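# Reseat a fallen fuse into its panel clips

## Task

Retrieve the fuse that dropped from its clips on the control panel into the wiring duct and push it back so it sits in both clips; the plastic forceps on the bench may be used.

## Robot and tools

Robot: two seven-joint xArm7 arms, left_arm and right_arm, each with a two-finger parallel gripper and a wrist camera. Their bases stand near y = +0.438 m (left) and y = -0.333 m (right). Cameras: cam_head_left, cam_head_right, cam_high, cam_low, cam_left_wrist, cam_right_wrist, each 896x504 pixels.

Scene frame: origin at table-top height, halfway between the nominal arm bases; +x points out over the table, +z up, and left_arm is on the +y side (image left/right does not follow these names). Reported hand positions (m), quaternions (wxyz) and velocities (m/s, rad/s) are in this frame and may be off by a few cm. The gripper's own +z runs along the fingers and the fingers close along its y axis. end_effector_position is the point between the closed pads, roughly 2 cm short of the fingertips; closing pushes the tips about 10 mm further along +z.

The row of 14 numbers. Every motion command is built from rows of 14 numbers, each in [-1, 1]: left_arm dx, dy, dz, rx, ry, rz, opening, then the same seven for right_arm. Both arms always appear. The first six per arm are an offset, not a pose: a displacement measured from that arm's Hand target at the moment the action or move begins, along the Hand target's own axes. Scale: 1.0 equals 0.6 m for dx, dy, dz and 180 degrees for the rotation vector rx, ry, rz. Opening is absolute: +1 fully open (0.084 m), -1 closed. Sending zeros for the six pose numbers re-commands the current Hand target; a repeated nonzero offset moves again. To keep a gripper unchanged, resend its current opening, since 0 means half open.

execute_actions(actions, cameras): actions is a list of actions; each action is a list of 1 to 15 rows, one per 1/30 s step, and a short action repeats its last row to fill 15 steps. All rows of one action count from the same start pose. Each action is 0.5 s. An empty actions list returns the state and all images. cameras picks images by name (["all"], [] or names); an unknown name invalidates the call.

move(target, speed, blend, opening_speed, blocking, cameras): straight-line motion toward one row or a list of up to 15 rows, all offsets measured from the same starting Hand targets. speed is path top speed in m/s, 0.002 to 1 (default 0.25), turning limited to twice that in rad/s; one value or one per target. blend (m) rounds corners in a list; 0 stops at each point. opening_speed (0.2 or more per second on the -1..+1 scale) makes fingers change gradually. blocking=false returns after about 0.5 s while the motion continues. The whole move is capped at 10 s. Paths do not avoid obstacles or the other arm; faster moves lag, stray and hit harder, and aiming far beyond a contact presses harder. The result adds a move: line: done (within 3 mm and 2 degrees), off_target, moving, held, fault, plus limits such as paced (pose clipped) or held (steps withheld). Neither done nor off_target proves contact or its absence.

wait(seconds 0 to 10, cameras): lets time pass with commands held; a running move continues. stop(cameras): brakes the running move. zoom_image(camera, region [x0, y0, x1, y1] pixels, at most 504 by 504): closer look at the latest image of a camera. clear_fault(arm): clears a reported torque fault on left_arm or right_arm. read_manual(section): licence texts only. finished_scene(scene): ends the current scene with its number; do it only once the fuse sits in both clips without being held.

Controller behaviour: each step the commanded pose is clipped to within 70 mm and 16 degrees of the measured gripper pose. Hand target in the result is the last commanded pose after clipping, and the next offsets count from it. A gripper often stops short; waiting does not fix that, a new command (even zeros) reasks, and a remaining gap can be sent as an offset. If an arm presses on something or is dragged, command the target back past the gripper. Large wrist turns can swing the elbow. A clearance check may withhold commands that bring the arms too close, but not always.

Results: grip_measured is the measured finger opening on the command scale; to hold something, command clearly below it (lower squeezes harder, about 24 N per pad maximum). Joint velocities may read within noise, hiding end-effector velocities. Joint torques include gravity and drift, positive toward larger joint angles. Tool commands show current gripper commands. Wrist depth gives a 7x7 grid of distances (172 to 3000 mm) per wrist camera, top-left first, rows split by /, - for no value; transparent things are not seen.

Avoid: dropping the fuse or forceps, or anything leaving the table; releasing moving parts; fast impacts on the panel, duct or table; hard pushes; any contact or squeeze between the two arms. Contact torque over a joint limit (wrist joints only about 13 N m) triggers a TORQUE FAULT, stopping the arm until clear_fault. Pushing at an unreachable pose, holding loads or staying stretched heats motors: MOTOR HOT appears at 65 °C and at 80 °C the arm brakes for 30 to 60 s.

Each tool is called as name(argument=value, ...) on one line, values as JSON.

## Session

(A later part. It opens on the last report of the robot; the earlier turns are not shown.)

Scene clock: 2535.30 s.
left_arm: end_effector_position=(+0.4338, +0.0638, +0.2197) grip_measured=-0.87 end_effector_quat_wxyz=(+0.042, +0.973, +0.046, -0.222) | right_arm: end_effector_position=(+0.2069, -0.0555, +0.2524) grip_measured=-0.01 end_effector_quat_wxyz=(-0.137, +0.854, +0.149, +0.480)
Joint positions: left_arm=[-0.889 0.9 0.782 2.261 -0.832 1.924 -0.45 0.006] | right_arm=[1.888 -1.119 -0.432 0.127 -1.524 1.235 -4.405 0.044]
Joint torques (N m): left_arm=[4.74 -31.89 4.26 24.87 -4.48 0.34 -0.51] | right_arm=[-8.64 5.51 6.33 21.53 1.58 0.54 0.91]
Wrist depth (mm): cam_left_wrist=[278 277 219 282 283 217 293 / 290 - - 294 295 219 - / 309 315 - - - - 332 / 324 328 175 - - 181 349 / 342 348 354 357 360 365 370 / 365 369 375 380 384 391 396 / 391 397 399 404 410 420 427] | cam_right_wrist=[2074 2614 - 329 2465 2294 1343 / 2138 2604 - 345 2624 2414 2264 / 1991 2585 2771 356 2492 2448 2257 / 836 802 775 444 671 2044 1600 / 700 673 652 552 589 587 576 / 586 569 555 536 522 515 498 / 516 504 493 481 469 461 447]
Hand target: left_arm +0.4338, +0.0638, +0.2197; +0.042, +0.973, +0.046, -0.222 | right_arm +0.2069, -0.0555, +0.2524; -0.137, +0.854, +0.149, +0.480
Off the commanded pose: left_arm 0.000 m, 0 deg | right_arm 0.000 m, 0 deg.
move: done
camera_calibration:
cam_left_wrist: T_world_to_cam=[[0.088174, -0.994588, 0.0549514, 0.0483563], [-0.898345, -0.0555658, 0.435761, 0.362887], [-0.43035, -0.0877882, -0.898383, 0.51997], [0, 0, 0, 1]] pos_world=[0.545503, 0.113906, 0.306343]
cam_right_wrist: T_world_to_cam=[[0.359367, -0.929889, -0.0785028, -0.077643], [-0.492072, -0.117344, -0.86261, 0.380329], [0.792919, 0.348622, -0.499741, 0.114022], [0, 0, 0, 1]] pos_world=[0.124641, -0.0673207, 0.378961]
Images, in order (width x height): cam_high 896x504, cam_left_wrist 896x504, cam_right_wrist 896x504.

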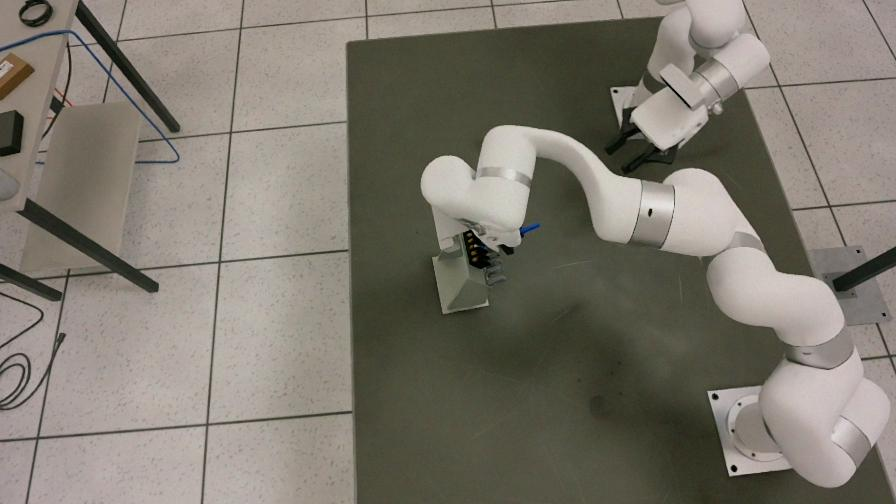

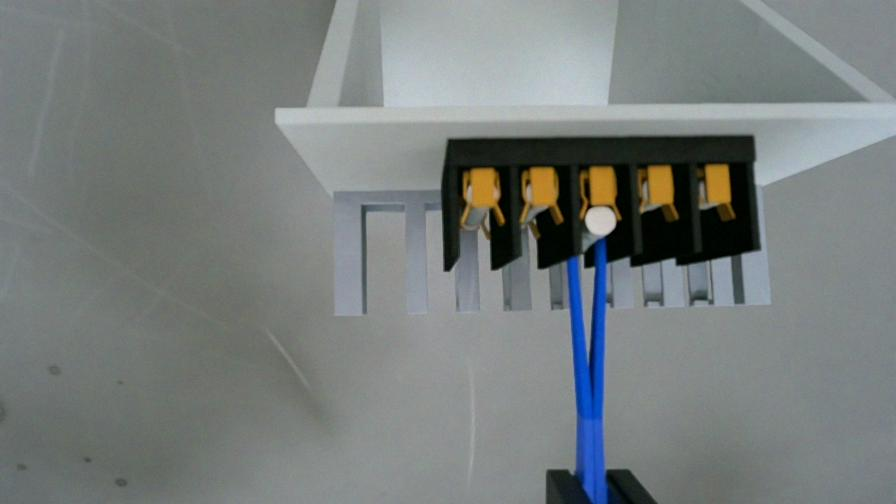

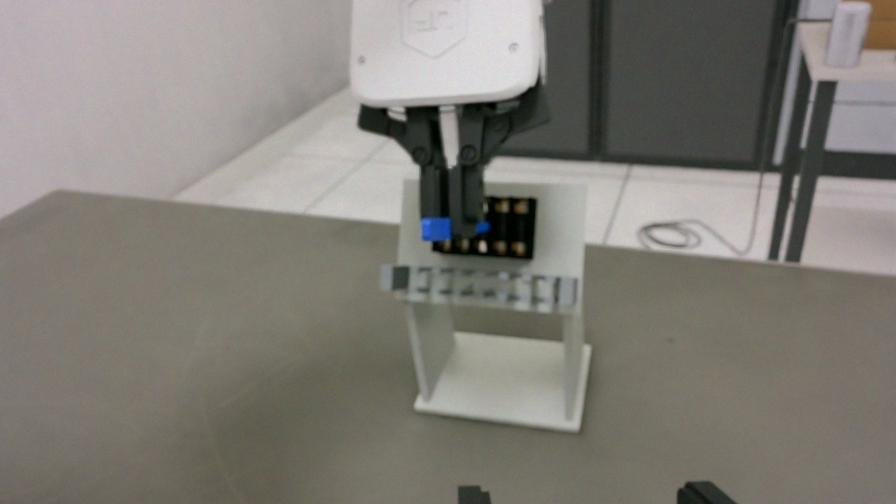

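move(target=[[-0.002,0,0.008,0,0.0222,0,-0.98,0,0,0,0,0,0,0]], speed=0.03, cameras=["cam_right_wrist","cam_left_wrist","cam_high"])

zoom_image(camera="cam_right_wrist", region=[430, 190, 550, 270])

zoom_image(camera="cam_left_wrist", region=[500, 130, 700, 330])

Scene clock: 2566.47 s.
left_arm: end_effector_position=(+0.4307, +0.0633, +0.2159) grip_measured=-0.87 end_effector_quat_wxyz=(+0.040, +0.980, +0.048, -0.188) | right_arm: end_effector_position=(+0.2069, -0.0555, +0.2524) grip_measured=-0.01 end_effector_quat_wxyz=(-0.137, +0.854, +0.149, +0.480)
Joint positions: left_arm=[-1.002 0.829 0.835 2.096 -0.789 1.807 -0.415 0.006] | right_arm=[1.888 -1.119 -0.432 0.127 -1.524 1.235 -4.405 0.044]
Joint torques (N m): left_arm=[-4.61 -38.12 8.46 17.73 2.98 -3.45 0.76] | right_arm=[-8.5 5.67 6.54 21.67 1.6 0.53 0.85]
Wrist depth (mm): cam_left_wrist=[280 280 229 284 285 215 297 / 292 - - 293 - - - / 306 311 - - - - 329 / 319 322 179 - - 181 343 / 333 339 344 347 353 354 359 / 351 356 361 366 371 377 381 / 371 377 381 386 390 400 406] | cam_right_wrist=[2132 2595 338 323 2474 2279 1350 / 2119 2634 344 331 2604 2397 2242 / 2020 2614 2923 359 2510 2492 2294 / 837 802 775 442 669 2050 1596 / 692 679 654 552 588 586 576 / 591 572 556 534 522 516 500 / 515 502 494 484 470 459 447]
Hand target: left_arm +0.4307, +0.0632, +0.2159; +0.040, +0.980, +0.048, -0.188 | right_arm +0.2069, -0.0555, +0.2524; -0.137, +0.854, +0.149, +0.480
Off the commanded pose: left_arm 0.000 m, 0 deg | right_arm 0.000 m, 0 deg.
MOTOR HOT: joint 4 (elbow) of the left arm reports 65 °C; the controller stops that arm at 80 °C. To cool a motor, set the load down, stop pushing, or move to a pose that needs little force. At that limit the left arm can sag while its brakes close.
move: done
camera_calibration:
cam_left_wrist: T_world_to_cam=[[0.088639, -0.994626, 0.0535022, 0.0483711], [-0.92605, -0.0625071, 0.372189, 0.387884], [-0.366845, -0.0825362, -0.926613, 0.493586], [0, 0, 0, 1]] pos_world=[0.535981, 0.113095, 0.310409]
cam_right_wrist: T_world_to_cam=[[0.359367, -0.929889, -0.0785028, -0.077643], [-0.492072, -0.117344, -0.86261, 0.380329], [0.792919, 0.348622, -0.499741, 0.114022], [0, 0, 0, 1]] pos_world=[0.124641, -0.0673207, 0.378961]
Images, in order (width x height): cam_high 896x504, cam_left_wrist 896x504, cam_right_wrist 896x504.

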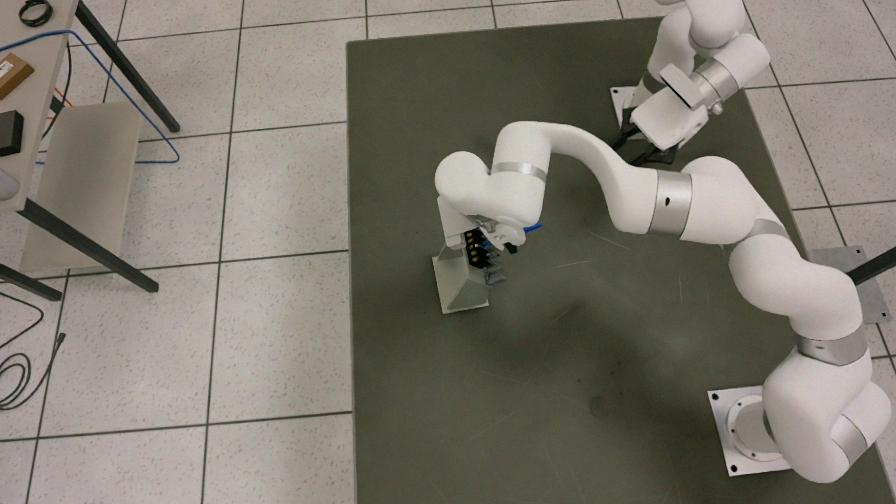

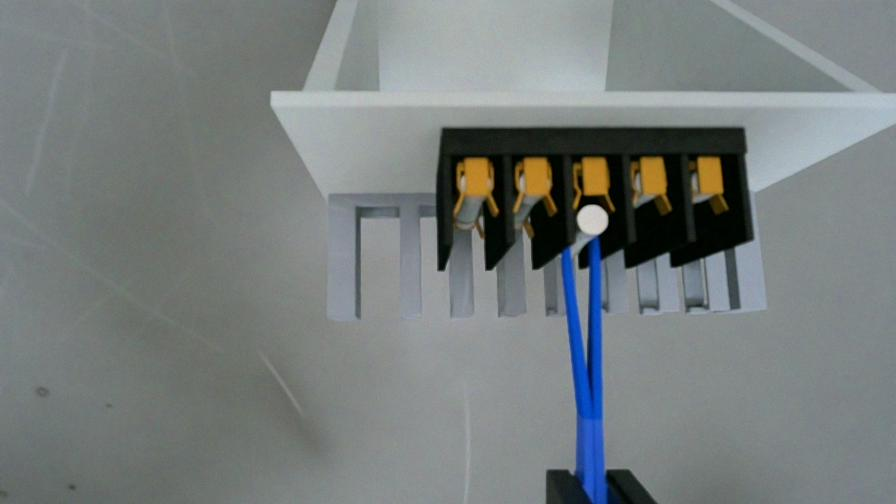

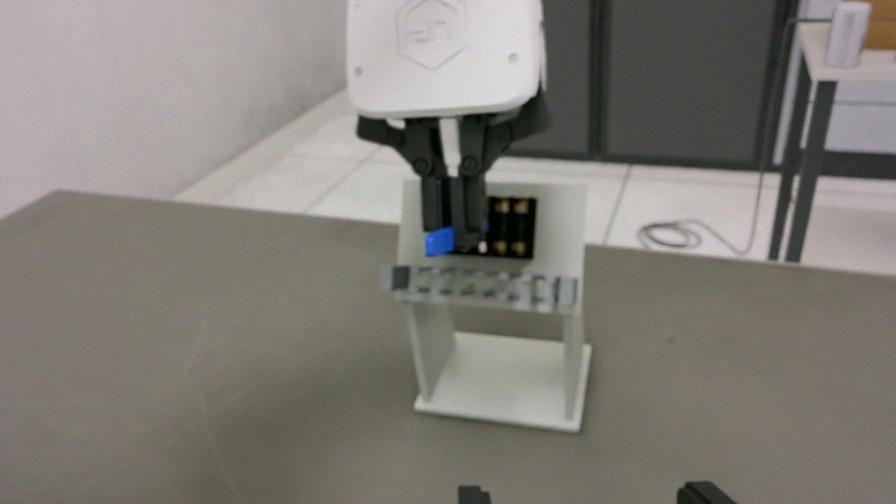

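Scaled by 4.200 from the camera's 896x504 image, which has a finer 1280x720 frame.

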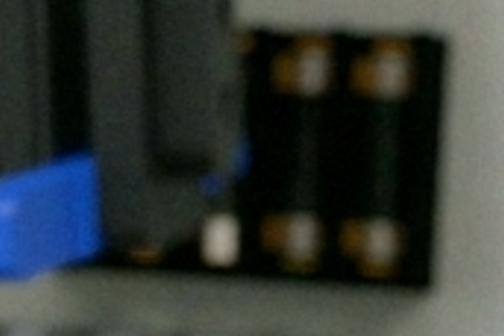

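Scaled by 2.520 from the camera's 896x504 image, which has a finer 1280x720 frame.

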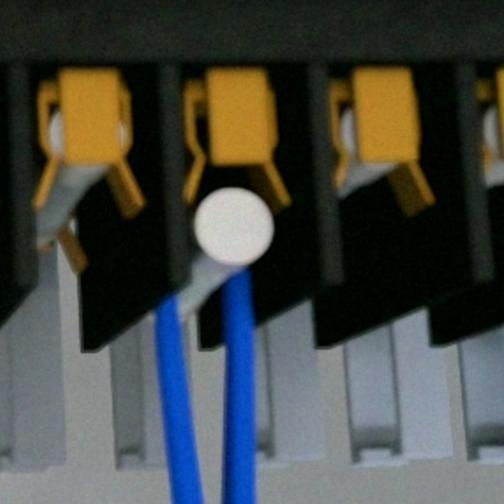

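zoom_image(camera="cam_left_wrist", region=[500, 145, 620, 245])

zoom_image(camera="cam_high", region=[455, 225, 505, 275])

Scaled by 4.200 from the camera's 896x504 image, which has a finer 1280x720 frame.

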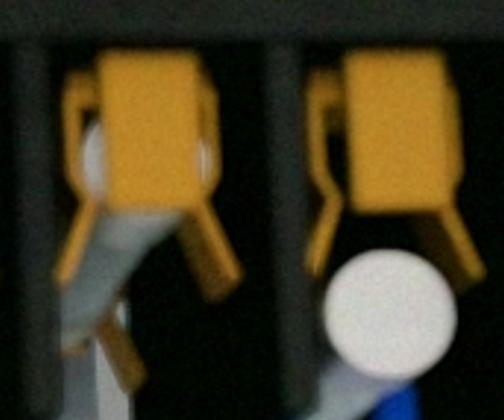

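Scaled by 10.080 from the camera's 896x504 image, which has a finer 1280x720 frame.

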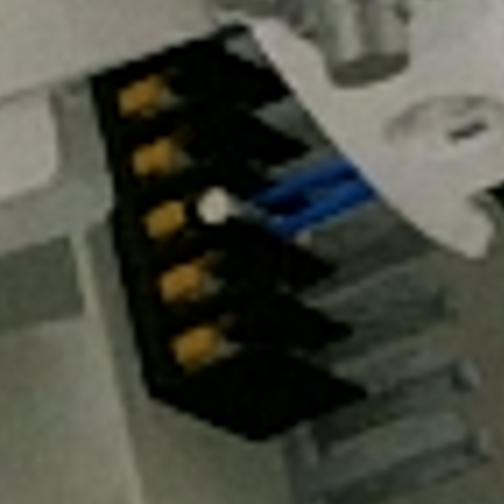

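move(target=[[0.00657,0.0013,0.0012,0,0,0,-0.98,0,0,0,0,0,0,0]], speed=0.03, cameras=["cam_left_wrist"])

zoom_image(camera="cam_left_wrist", region=[500, 145, 660, 305])

move(target=[[0.00493,0,0.00084,0,0,0,-0.98,0,0,0,0,0,0,0]], speed=0.03, cameras=["cam_left_wrist","cam_right_wrist"])

zoom_image(camera="cam_left_wrist", region=[500, 145, 660, 305])

zoom_image(camera="cam_right_wrist", region=[430, 190, 550, 270])

Scene clock: 2599.17 s.
left_arm: end_effector_position=(+0.4341, +0.0627, +0.2139) grip_measured=-0.87 end_effector_quat_wxyz=(+0.040, +0.980, +0.048, -0.188) | right_arm: end_effector_position=(+0.2069, -0.0555, +0.2524) grip_measured=-0.01 end_effector_quat_wxyz=(-0.137, +0.854, +0.149, +0.480)
Joint positions: left_arm=[-0.987 0.843 0.829 2.118 -0.794 1.812 -0.417 0.006] | right_arm=[1.888 -1.119 -0.432 0.127 -1.524 1.235 -4.405 0.044]
Joint torques (N m): left_arm=[4.61 -30.78 4.82 25.56 -1.8 0.23 -0.46] | right_arm=[-8.57 5.91 6.55 21.66 1.65 0.66 0.83]
Wrist depth (mm): cam_left_wrist=[279 279 223 283 284 217 296 / 289 - - 292 294 217 305 / 304 312 - - - - 327 / 317 321 - - - 183 340 / 331 337 340 347 188 348 356 / 349 355 358 364 367 373 378 / 369 373 378 381 387 395 400] | cam_right_wrist=[2099 2566 - 327 2474 2302 1353 / 2106 2595 - 336 2634 2431 2242 / 1996 2566 2805 365 2483 2465 2271 / 834 799 778 441 674 2050 1607 / 698 676 655 551 586 584 577 / 587 573 555 537 520 515 501 / 517 503 494 482 470 463 446]
Hand target: left_arm +0.4341, +0.0627, +0.2139; +0.040, +0.980, +0.048, -0.188 | right_arm +0.2069, -0.0555, +0.2524; -0.137, +0.854, +0.149, +0.480
Off the commanded pose: left_arm 0.000 m, 0 deg | right_arm 0.000 m, 0 deg.
MOTOR HOT: cleared for the motors of the left arm.
move: done
camera_calibration:
cam_left_wrist: T_world_to_cam=[[0.0886378, -0.994625, 0.0535126, 0.0476769], [-0.926084, -0.0625098, 0.372103, 0.391791], [-0.366758, -0.0825396, -0.926648, 0.492903], [0, 0, 0, 1]] pos_world=[0.539381, 0.112595, 0.308409]
Images, in order (width x height): cam_left_wrist 896x504.

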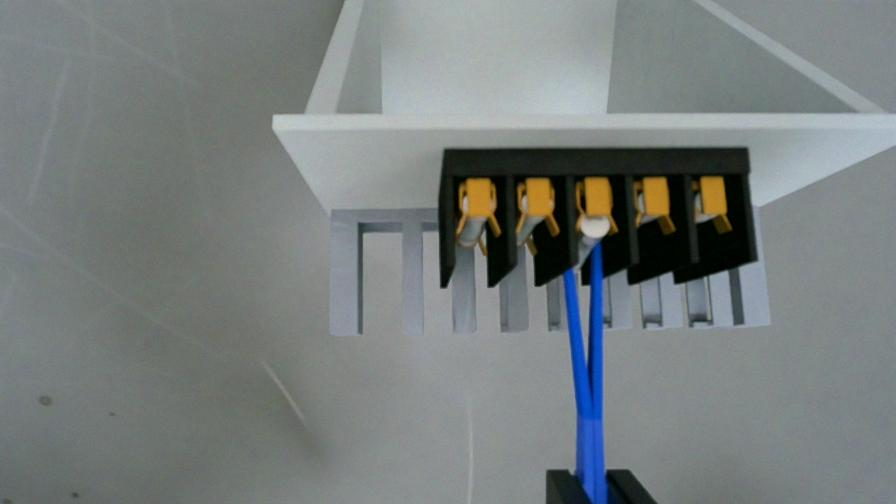

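Scaled by 3.150 from the camera's 896x504 image, which has a finer 1280x720 frame.

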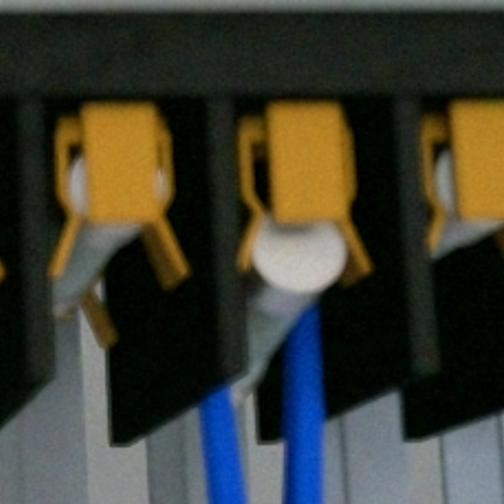

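Scene clock: 2599.90 s.
left_arm: end_effector_position=(+0.4367, +0.0629, +0.2123) grip_measured=-0.87 end_effector_quat_wxyz=(+0.040, +0.980, +0.048, -0.188) | right_arm: end_effector_position=(+0.2069, -0.0555, +0.2524) grip_measured=-0.01 end_effector_quat_wxyz=(-0.137, +0.854, +0.149, +0.480)
Joint positions: left_arm=[-0.977 0.852 0.826 2.132 -0.797 1.815 -0.418 0.006] | right_arm=[1.888 -1.119 -0.432 0.127 -1.524 1.235 -4.405 0.044]
Joint torques (N m): left_arm=[4.84 -30.86 5.13 25.6 -4.02 0.07 -0.55] | right_arm=[-8.6 5.82 6.62 21.64 1.5 0.51 0.94]
Wrist depth (mm): cam_left_wrist=[278 278 220 281 282 218 294 / 289 - - 292 294 219 305 / 304 311 - - - - 326 / 316 319 - - - 331 338 / 330 335 339 347 176 184 355 / 348 353 356 362 365 371 375 / 368 372 376 380 384 393 398] | cam_right_wrist=[2087 2575 - 329 2448 2317 1353 / 2119 2664 - 338 2595 2414 2249 / 2038 2556 2851 366 2501 2439 2271 / 832 800 777 444 669 2050 1600 / 698 671 653 552 588 586 577 / 589 569 556 535 520 516 499 / 516 504 493 482 469 462 445]
Hand target: left_arm +0.4367, +0.0629, +0.2123; +0.040, +0.980, +0.048, -0.188 | right_arm +0.2069, -0.0555, +0.2524; -0.137, +0.854, +0.149, +0.480
Off the commanded pose: left_arm 0.000 m, 0 deg | right_arm 0.000 m, 0 deg.
move: done
camera_calibration:
cam_left_wrist: T_world_to_cam=[[0.0886378, -0.994625, 0.0535126, 0.047731], [-0.926084, -0.0625098, 0.372103, 0.394807], [-0.366758, -0.0825396, -0.926648, 0.49239], [0, 0, 0, 1]] pos_world=[0.541981, 0.112795, 0.306809]
cam_right_wrist: T_world_to_cam=[[0.359367, -0.929889, -0.0785028, -0.077643], [-0.492072, -0.117344, -0.86261, 0.380329], [0.792919, 0.348622, -0.499741, 0.114022], [0, 0, 0, 1]] pos_world=[0.124641, -0.0673207, 0.378961]
Images, in order (width x height): cam_left_wrist 896x504, cam_right_wrist 896x504.

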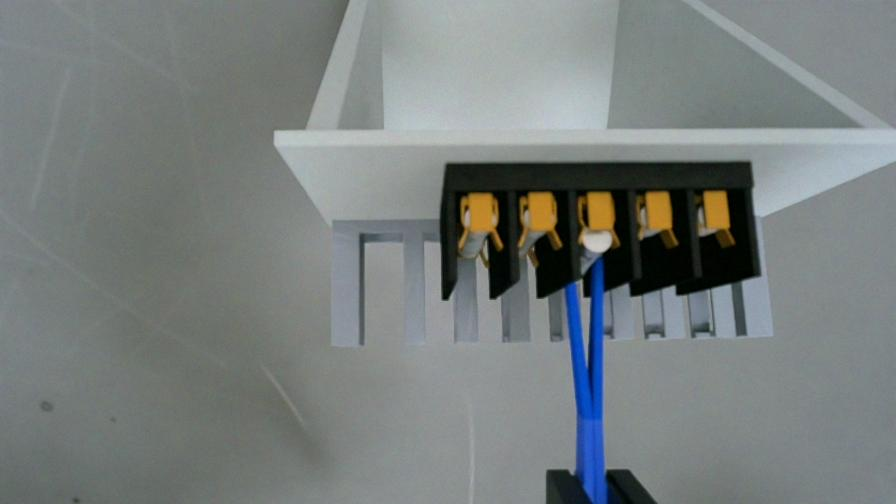

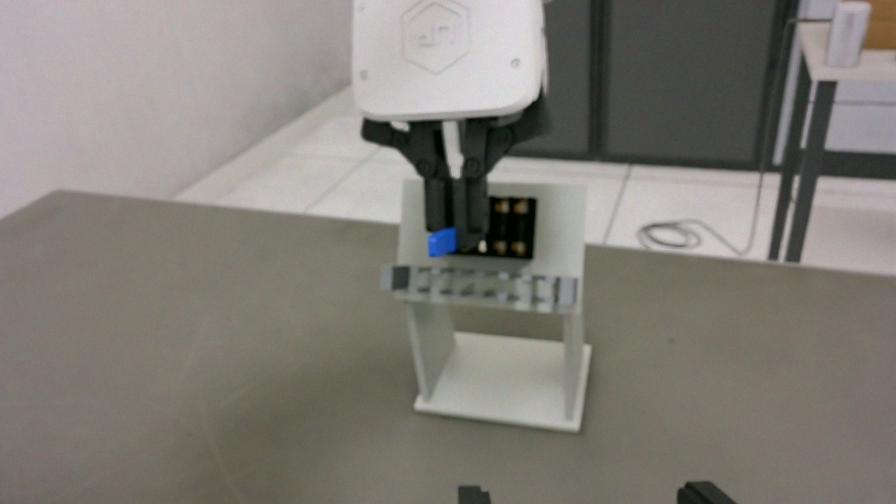

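Scaled by 3.150 from the camera's 896x504 image, which has a finer 1280x720 frame.

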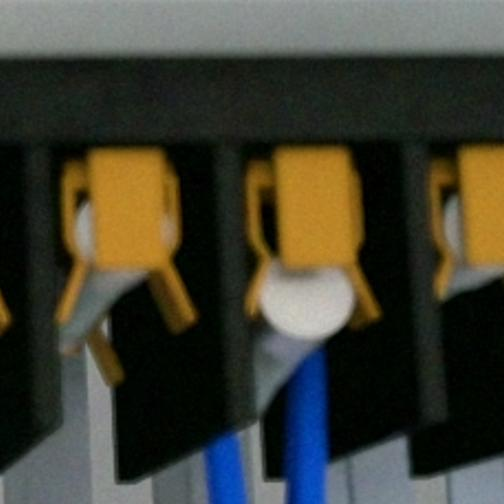

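Scaled by 4.200 from the camera's 896x504 image, which has a finer 1280x720 frame.

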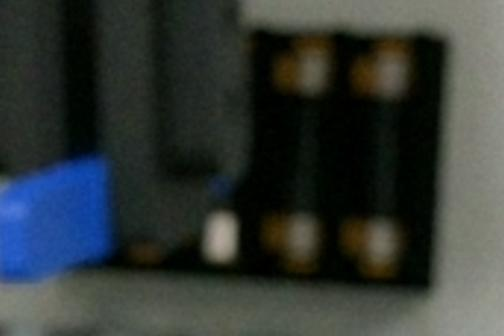

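move(target=[[0.00493,0,0.00084,0,0,0,-0.98,0,0,0,0,0,0,0]], speed=0.03, cameras=["cam_left_wrist","cam_right_wrist"])

zoom_image(camera="cam_left_wrist", region=[500, 165, 660, 325])

zoom_image(camera="cam_right_wrist", region=[430, 190, 550, 270])

Scene clock: 2612.10 s.
left_arm: end_effector_position=(+0.4392, +0.0631, +0.2107) grip_measured=-0.87 end_effector_quat_wxyz=(+0.040, +0.980, +0.048, -0.188) | right_arm: end_effector_position=(+0.2069, -0.0555, +0.2524) grip_measured=-0.01 end_effector_quat_wxyz=(-0.137, +0.854, +0.149, +0.480)
Joint positions: left_arm=[-0.967 0.862 0.822 2.147 -0.801 1.818 -0.418 0.006] | right_arm=[1.888 -1.119 -0.432 0.127 -1.524 1.235 -4.405 0.044]
Joint torques (N m): left_arm=[4.87 -31.11 5.05 25.21 -4.27 0.14 -0.65] | right_arm=[-8.39 5.9 6.67 21.49 1.75 0.58 0.88]
Wrist depth (mm): cam_left_wrist=[276 277 221 280 280 243 292 / 288 286 217 293 293 218 305 / 303 - - - - - 325 / 315 318 - - - 329 336 / 328 330 173 - 174 188 352 / 346 350 354 360 364 368 372 / 365 371 375 378 383 391 396] | cam_right_wrist=[2099 2624 - 333 2465 2286 1343 / 2106 2644 - 342 2528 2439 2294 / 2008 2519 2749 368 2538 2465 2325 / 838 803 779 440 671 2038 1596 / 698 681 652 554 588 585 577 / 590 571 555 536 521 516 499 / 518 503 493 481 468 461 447]
Hand target: left_arm +0.4393, +0.0631, +0.2107; +0.040, +0.980, +0.048, -0.188 | right_arm +0.2069, -0.0555, +0.2524; -0.137, +0.854, +0.149, +0.480
Off the commanded pose: left_arm 0.000 m, 0 deg | right_arm 0.000 m, 0 deg.
move: done
camera_calibration:
cam_left_wrist: T_world_to_cam=[[0.0886378, -0.994625, 0.0535126, 0.0477939], [-0.926084, -0.0625098, 0.372103, 0.39773], [-0.366758, -0.0825396, -0.926648, 0.491841], [0, 0, 0, 1]] pos_world=[0.544481, 0.112995, 0.305209]
cam_right_wrist: T_world_to_cam=[[0.359367, -0.929889, -0.0785028, -0.077643], [-0.492072, -0.117344, -0.86261, 0.380329], [0.792919, 0.348622, -0.499741, 0.114022], [0, 0, 0, 1]] pos_world=[0.124641, -0.0673207, 0.378961]
Images, in order (width x height): cam_left_wrist 896x504, cam_right_wrist 896x504.

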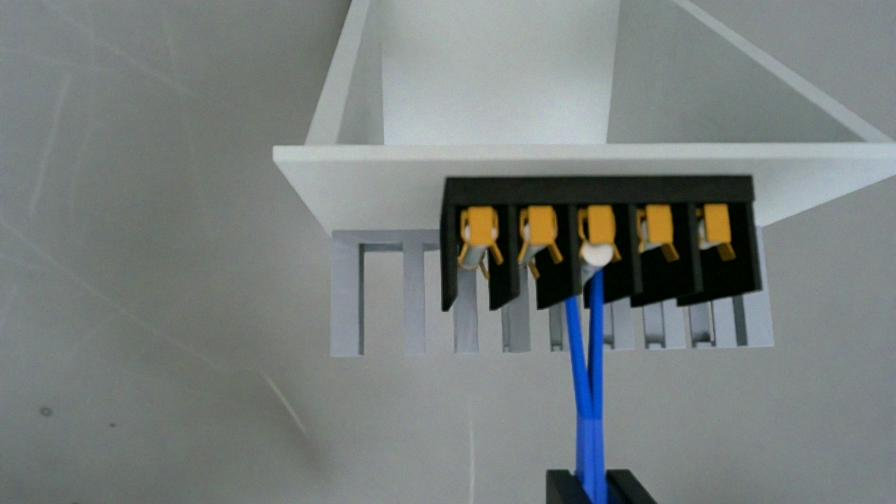

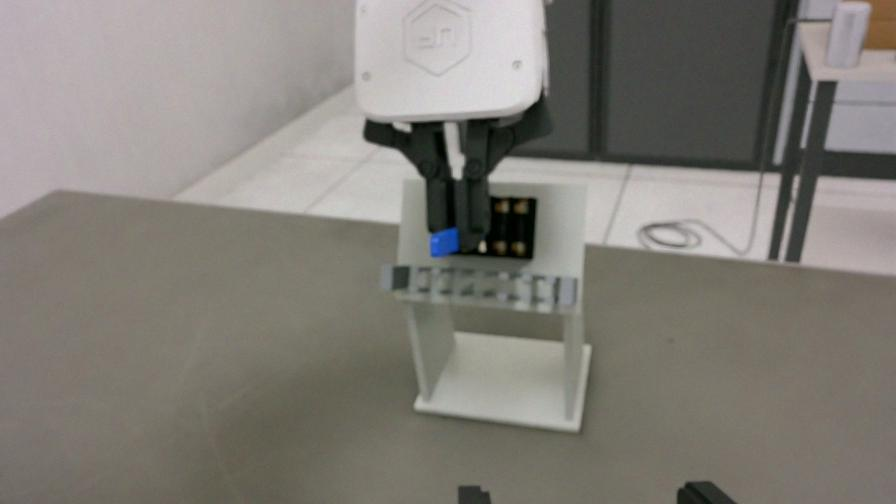

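Scaled by 3.150 from the camera's 896x504 image, which has a finer 1280x720 frame.

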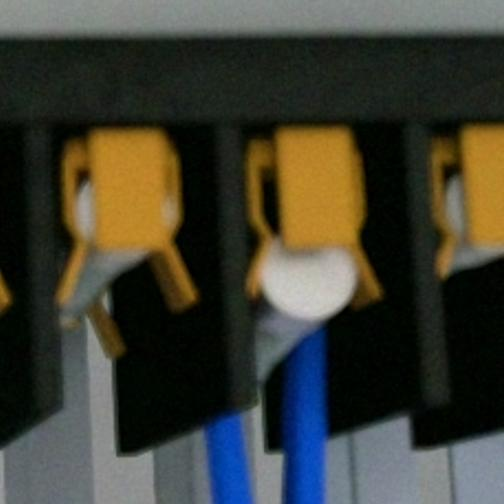

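Scaled by 4.200 from the camera's 896x504 image, which has a finer 1280x720 frame.

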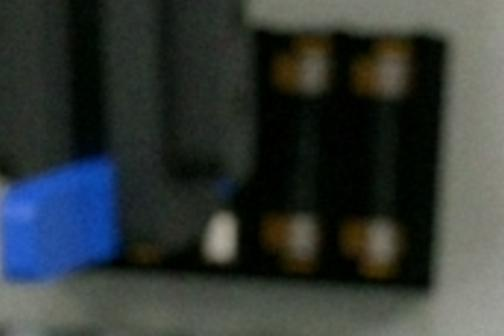

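move(target=[[0.00493,0,0.00084,0,0,0,-1,0,0,0,0,0,0,0]], speed=0.03, cameras=["cam_left_wrist"])

zoom_image(camera="cam_left_wrist", region=[500, 175, 660, 335])

Scene clock: 2624.20 s.
left_arm: end_effector_position=(+0.4416, +0.0632, +0.2092) grip_measured=-0.87 end_effector_quat_wxyz=(+0.040, +0.980, +0.048, -0.188) | right_arm: end_effector_position=(+0.2069, -0.0555, +0.2524) grip_measured=-0.01 end_effector_quat_wxyz=(-0.137, +0.854, +0.149, +0.480)
Joint positions: left_arm=[-0.957 0.872 0.819 2.162 -0.804 1.821 -0.418 0.006] | right_arm=[1.888 -1.119 -0.432 0.127 -1.524 1.235 -4.405 0.044]
Joint torques (N m): left_arm=[15.91 -22.24 9.83 21.89 -1.46 -9.87 -0.55] | right_arm=[-8.47 6.13 6.88 21.66 1.65 0.66 0.9]
Wrist depth (mm): cam_left_wrist=[274 276 243 278 279 234 292 / 286 - 238 291 293 210 304 / 301 - - - - - 325 / 312 315 - - - 328 337 / 326 330 186 - 174 178 353 / 344 348 353 357 362 369 374 / 363 369 374 377 383 391 398] | cam_right_wrist=[2106 2575 - 335 2465 2302 1343 / 2099 2664 - 343 2547 2397 2242 / 2008 2547 2839 365 2528 2492 2302 / 835 805 780 441 667 2044 1593 / 699 675 651 552 591 585 576 / 588 569 557 533 523 516 500 / 515 503 494 482 470 460 446]
Hand target: left_arm +0.4418, +0.0633, +0.2092; +0.040, +0.980, +0.048, -0.188 | right_arm +0.2069, -0.0555, +0.2524; -0.137, +0.854, +0.149, +0.480
Off the commanded pose: left_arm 0.000 m, 0 deg | right_arm 0.000 m, 0 deg.
MOTOR HOT: joint 4 (elbow) of the left arm reports 65 °C; the controller stops that arm at 80 °C. To cool a motor, set the load down, stop pushing, or move to a pose that needs little force. At that limit the left arm can sag while its brakes close.
move: done
camera_calibration:
cam_left_wrist: T_world_to_cam=[[0.0883451, -0.994653, 0.0534854, 0.0479329], [-0.925913, -0.062205, 0.372579, 0.400244], [-0.367259, -0.0824384, -0.926458, 0.491545], [0, 0, 0, 1]] pos_world=[0.546881, 0.113096, 0.30371]
Images, in order (width x height): cam_left_wrist 896x504.

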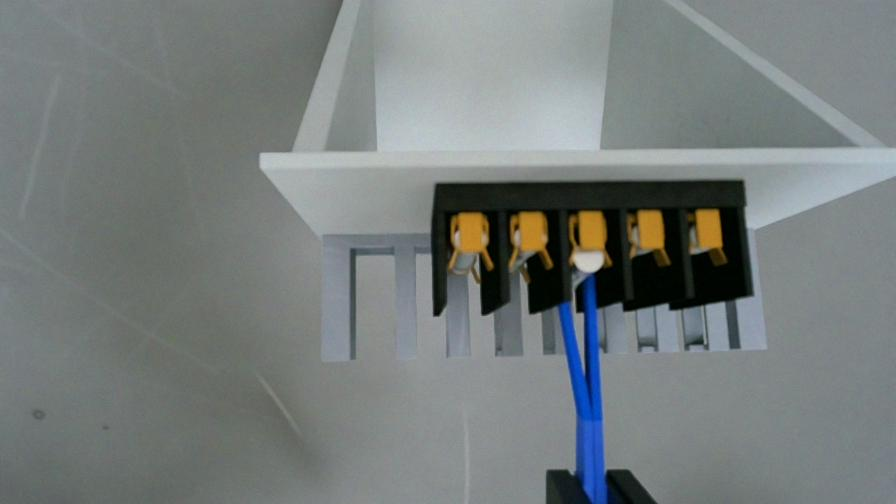

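Scaled by 3.150 from the camera's 896x504 image, which has a finer 1280x720 frame.

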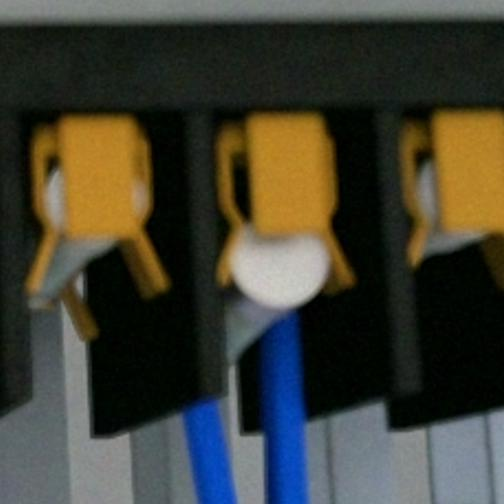

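move(target=[[-0.0025,0,-0.0004,0,0,0,-0.96,0,0,0,0,0,0,0]], speed=0.03)

move(target=[[0,0,0,0,0,0,-0.78,0,0,0,0,0,0,0]], opening_speed=0.2, cameras=["cam_left_wrist","cam_right_wrist"])

zoom_image(camera="cam_left_wrist", region=[500, 165, 660, 325])

zoom_image(camera="cam_right_wrist", region=[430, 190, 550, 270])

Scene clock: 2634.67 s.
left_arm: end_effector_position=(+0.4408, +0.0633, +0.2099) grip_measured=-0.87 end_effector_quat_wxyz=(+0.040, +0.980, +0.048, -0.187) | right_arm: end_effector_position=(+0.2069, -0.0555, +0.2524) grip_measured=-0.01 end_effector_quat_wxyz=(-0.137, +0.854, +0.149, +0.480)
Joint positions: left_arm=[-0.962 0.867 0.821 2.154 -0.802 1.819 -0.418 0.006] | right_arm=[1.888 -1.119 -0.432 0.127 -1.524 1.235 -4.405 0.044]
Joint torques (N m): left_arm=[-3.29 -38.11 7.23 16.59 3.34 -3.63 0.42] | right_arm=[-8.4 5.78 6.8 21.63 1.35 0.56 0.93]
Wrist depth (mm): cam_left_wrist=[274 276 240 279 280 236 292 / 286 - 235 291 293 211 305 / 301 - - - - - 326 / 312 316 - - - 181 337 / 327 331 - - 175 179 353 / 344 348 353 358 364 369 374 / 363 368 374 378 383 392 397] | cam_right_wrist=[2099 2614 - 335 2414 2317 1353 / 2145 2654 - 341 2556 2397 2242 / 1996 2604 2760 364 2519 2457 2286 / 838 799 778 442 669 2074 1611 / 699 675 654 551 586 587 576 / 590 571 554 537 522 517 499 / 515 503 493 482 471 460 446]
Hand target: left_arm +0.4405, +0.0632, +0.2099; +0.040, +0.980, +0.048, -0.188 | right_arm +0.2069, -0.0555, +0.2524; -0.137, +0.854, +0.149, +0.480
Off the commanded pose: left_arm 0.000 m, 0 deg | right_arm 0.000 m, 0 deg.
MOTOR HOT: still on. Joint 4 (elbow) of the left arm reports 63 °C.
move: done

Scene clock: 2635.77 s.
left_arm: end_effector_position=(+0.4405, +0.0632, +0.2099) grip_measured=-0.80 end_effector_quat_wxyz=(+0.040, +0.980, +0.048, -0.188) | right_arm: end_effector_position=(+0.2069, -0.0555, +0.2524) grip_measured=-0.01 end_effector_quat_wxyz=(-0.137, +0.854, +0.149, +0.480)
Joint positions: left_arm=[-0.962 0.867 0.821 2.154 -0.802 1.819 -0.418 0.009] | right_arm=[1.888 -1.119 -0.432 0.127 -1.524 1.235 -4.405 0.044]
Joint torques (N m): left_arm=[-4.79 -38.58 4.9 18.72 2.57 -0.5 0] | right_arm=[-8.08 5.85 6.92 21.48 1.6 0.67 0.93]
Wrist depth (mm): cam_left_wrist=[274 276 240 278 280 236 292 / 286 - 235 291 293 211 305 / 301 - - - - - 326 / 312 316 - - - 181 336 / 327 331 - - 176 179 353 / 344 348 353 358 363 370 373 / 363 369 372 377 383 392 397] | cam_right_wrist=[2068 2624 - 335 2439 2333 1350 / 2112 2624 - 340 2556 2448 2249 / 2002 2566 2782 367 2510 2483 2264 / 835 804 783 443 670 2050 1596 / 698 672 655 550 590 586 578 / 588 573 555 538 522 518 498 / 516 503 494 482 469 461 446]
Hand target: left_arm +0.4405, +0.0632, +0.2099; +0.040, +0.980, +0.048, -0.188 | right_arm +0.2069, -0.0555, +0.2524; -0.137, +0.854, +0.149, +0.480
Off the commanded pose: left_arm 0.000 m, 0 deg | right_arm 0.000 m, 0 deg.
MOTOR HOT: still on. Joint 4 (elbow) of the left arm reports 63 °C.
move: done
camera_calibration:
cam_left_wrist: T_world_to_cam=[[0.088639, -0.994626, 0.0535022, 0.047724], [-0.92605, -0.0625071, 0.372189, 0.399186], [-0.366845, -0.0825362, -0.926613, 0.491613], [0, 0, 0, 1]] pos_world=[0.545781, 0.112995, 0.304409]
cam_right_wrist: T_world_to_cam=[[0.359367, -0.929889, -0.0785028, -0.077643], [-0.492072, -0.117344, -0.86261, 0.380329], [0.792919, 0.348622, -0.499741, 0.114022], [0, 0, 0, 1]] pos_world=[0.124641, -0.0673207, 0.378961]
Images, in order (width x height): cam_left_wrist 896x504, cam_right_wrist 896x504.

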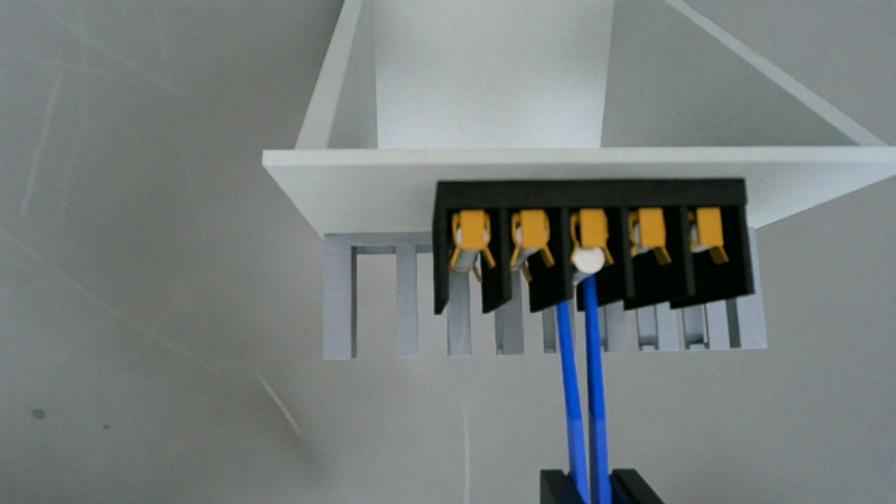

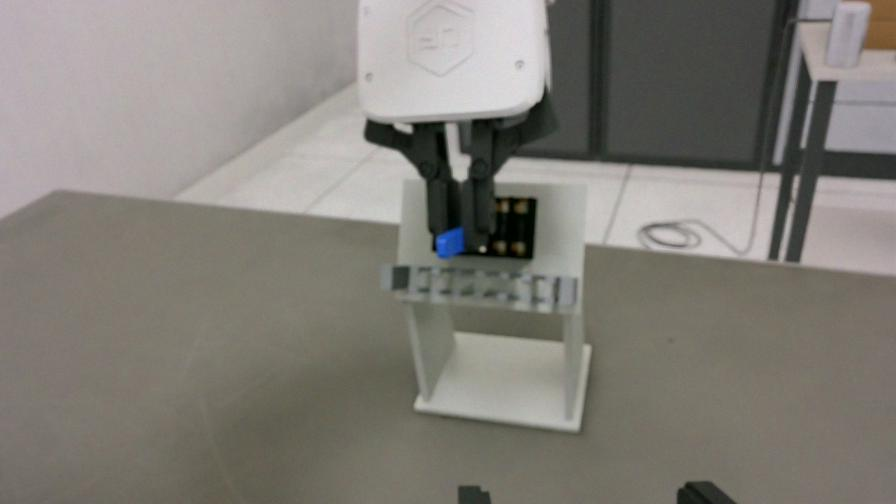

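Scaled by 3.150 from the camera's 896x504 image, which has a finer 1280x720 frame.

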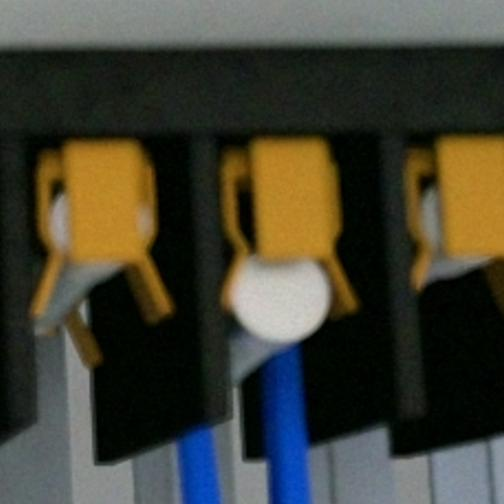

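Scaled by 4.200 from the camera's 896x504 image, which has a finer 1280x720 frame.

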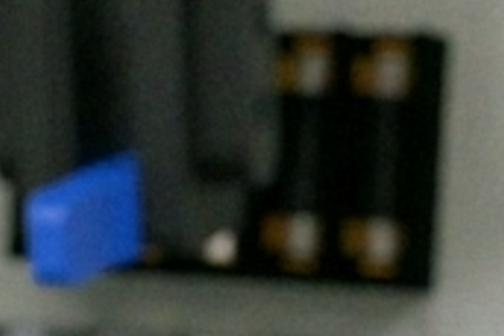

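move(target=[[-0.0246,0,-0.0042,0,0,0,-0.78,0,0,0,0,0,0,0]], speed=0.03, cameras=["cam_left_wrist","cam_right_wrist"])

zoom_image(camera="cam_left_wrist", region=[480, 100, 680, 300])

zoom_image(camera="cam_right_wrist", region=[430, 190, 550, 270])

Scene clock: 2644.93 s.
left_arm: end_effector_position=(+0.4278, +0.0623, +0.2177) grip_measured=-0.80 end_effector_quat_wxyz=(+0.040, +0.980, +0.048, -0.188) | right_arm: end_effector_position=(+0.2069, -0.0555, +0.2524) grip_measured=-0.01 end_effector_quat_wxyz=(-0.137, +0.854, +0.149, +0.480)
Joint positions: left_arm=[-1.012 0.82 0.838 2.084 -0.786 1.805 -0.417 0.009] | right_arm=[1.888 -1.119 -0.432 0.127 -1.524 1.235 -4.405 0.044]
Joint torques (N m): left_arm=[-4.57 -37.67 8.78 17.38 3.18 -3.31 -0.13] | right_arm=[-8.3 6.01 6.89 21.55 1.65 0.62 0.93]
Wrist depth (mm): cam_left_wrist=[281 281 236 286 287 212 299 / 294 - - - - - 319 / 307 312 - - - 325 330 / 321 324 184 - - 181 346 / 335 340 345 349 353 356 363 / 354 358 363 367 373 379 384 / 373 378 382 388 392 402 408] | cam_right_wrist=[2068 2595 334 318 2448 2325 1350 / 2138 2614 339 325 2519 2439 2235 / 2020 2566 2874 348 2566 2439 2257 / 833 802 779 440 673 2044 1593 / 699 676 655 552 589 585 576 / 588 569 554 535 520 516 500 / 517 502 493 484 469 462 446]
Hand target: left_arm +0.4278, +0.0623, +0.2178; +0.040, +0.980, +0.048, -0.188 | right_arm +0.2069, -0.0555, +0.2524; -0.137, +0.854, +0.149, +0.480
Off the commanded pose: left_arm 0.000 m, 0 deg | right_arm 0.000 m, 0 deg.
MOTOR HOT: still on. Joint 4 (elbow) of the left arm reports 63 °C.
move: done
camera_calibration:
cam_left_wrist: T_world_to_cam=[[0.0885468, -0.994632, 0.0535385, 0.047576], [-0.926059, -0.0624084, 0.372183, 0.384461], [-0.366844, -0.0825354, -0.926614, 0.494107], [0, 0, 0, 1]] pos_world=[0.533081, 0.112096, 0.312209]
cam_right_wrist: T_world_to_cam=[[0.359367, -0.929889, -0.0785028, -0.077643], [-0.492072, -0.117344, -0.86261, 0.380329], [0.792919, 0.348622, -0.499741, 0.114022], [0, 0, 0, 1]] pos_world=[0.124641, -0.0673207, 0.378961]
Images, in order (width x height): cam_left_wrist 896x504, cam_right_wrist 896x504.

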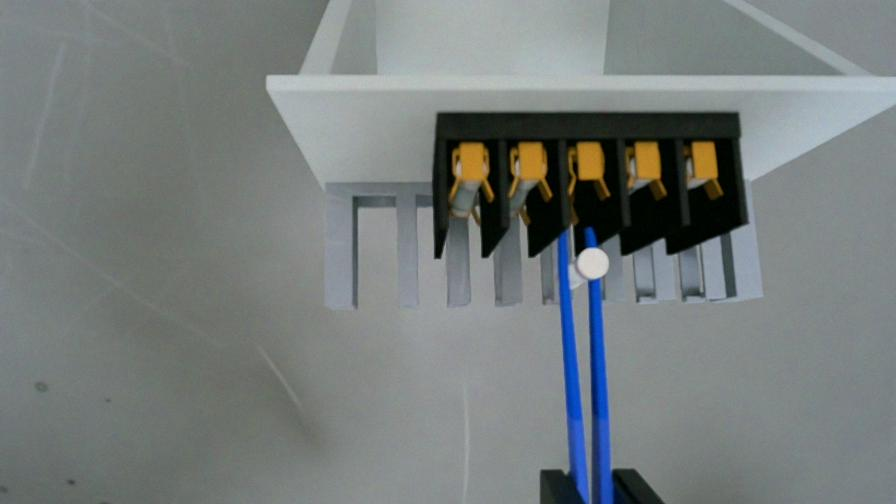

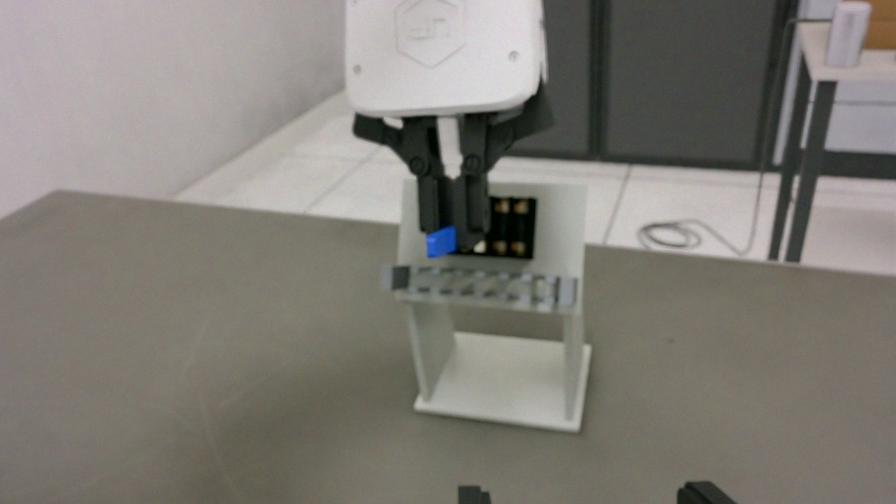

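Scaled by 2.520 from the camera's 896x504 image, which has a finer 1280x720 frame.

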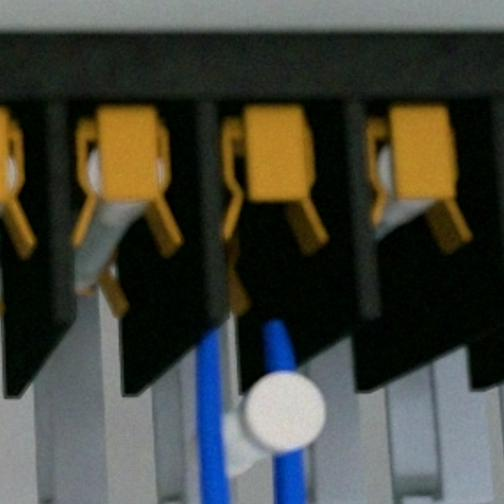

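Scaled by 4.200 from the camera's 896x504 image, which has a finer 1280x720 frame.

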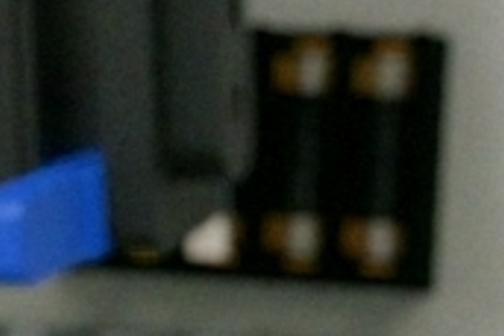

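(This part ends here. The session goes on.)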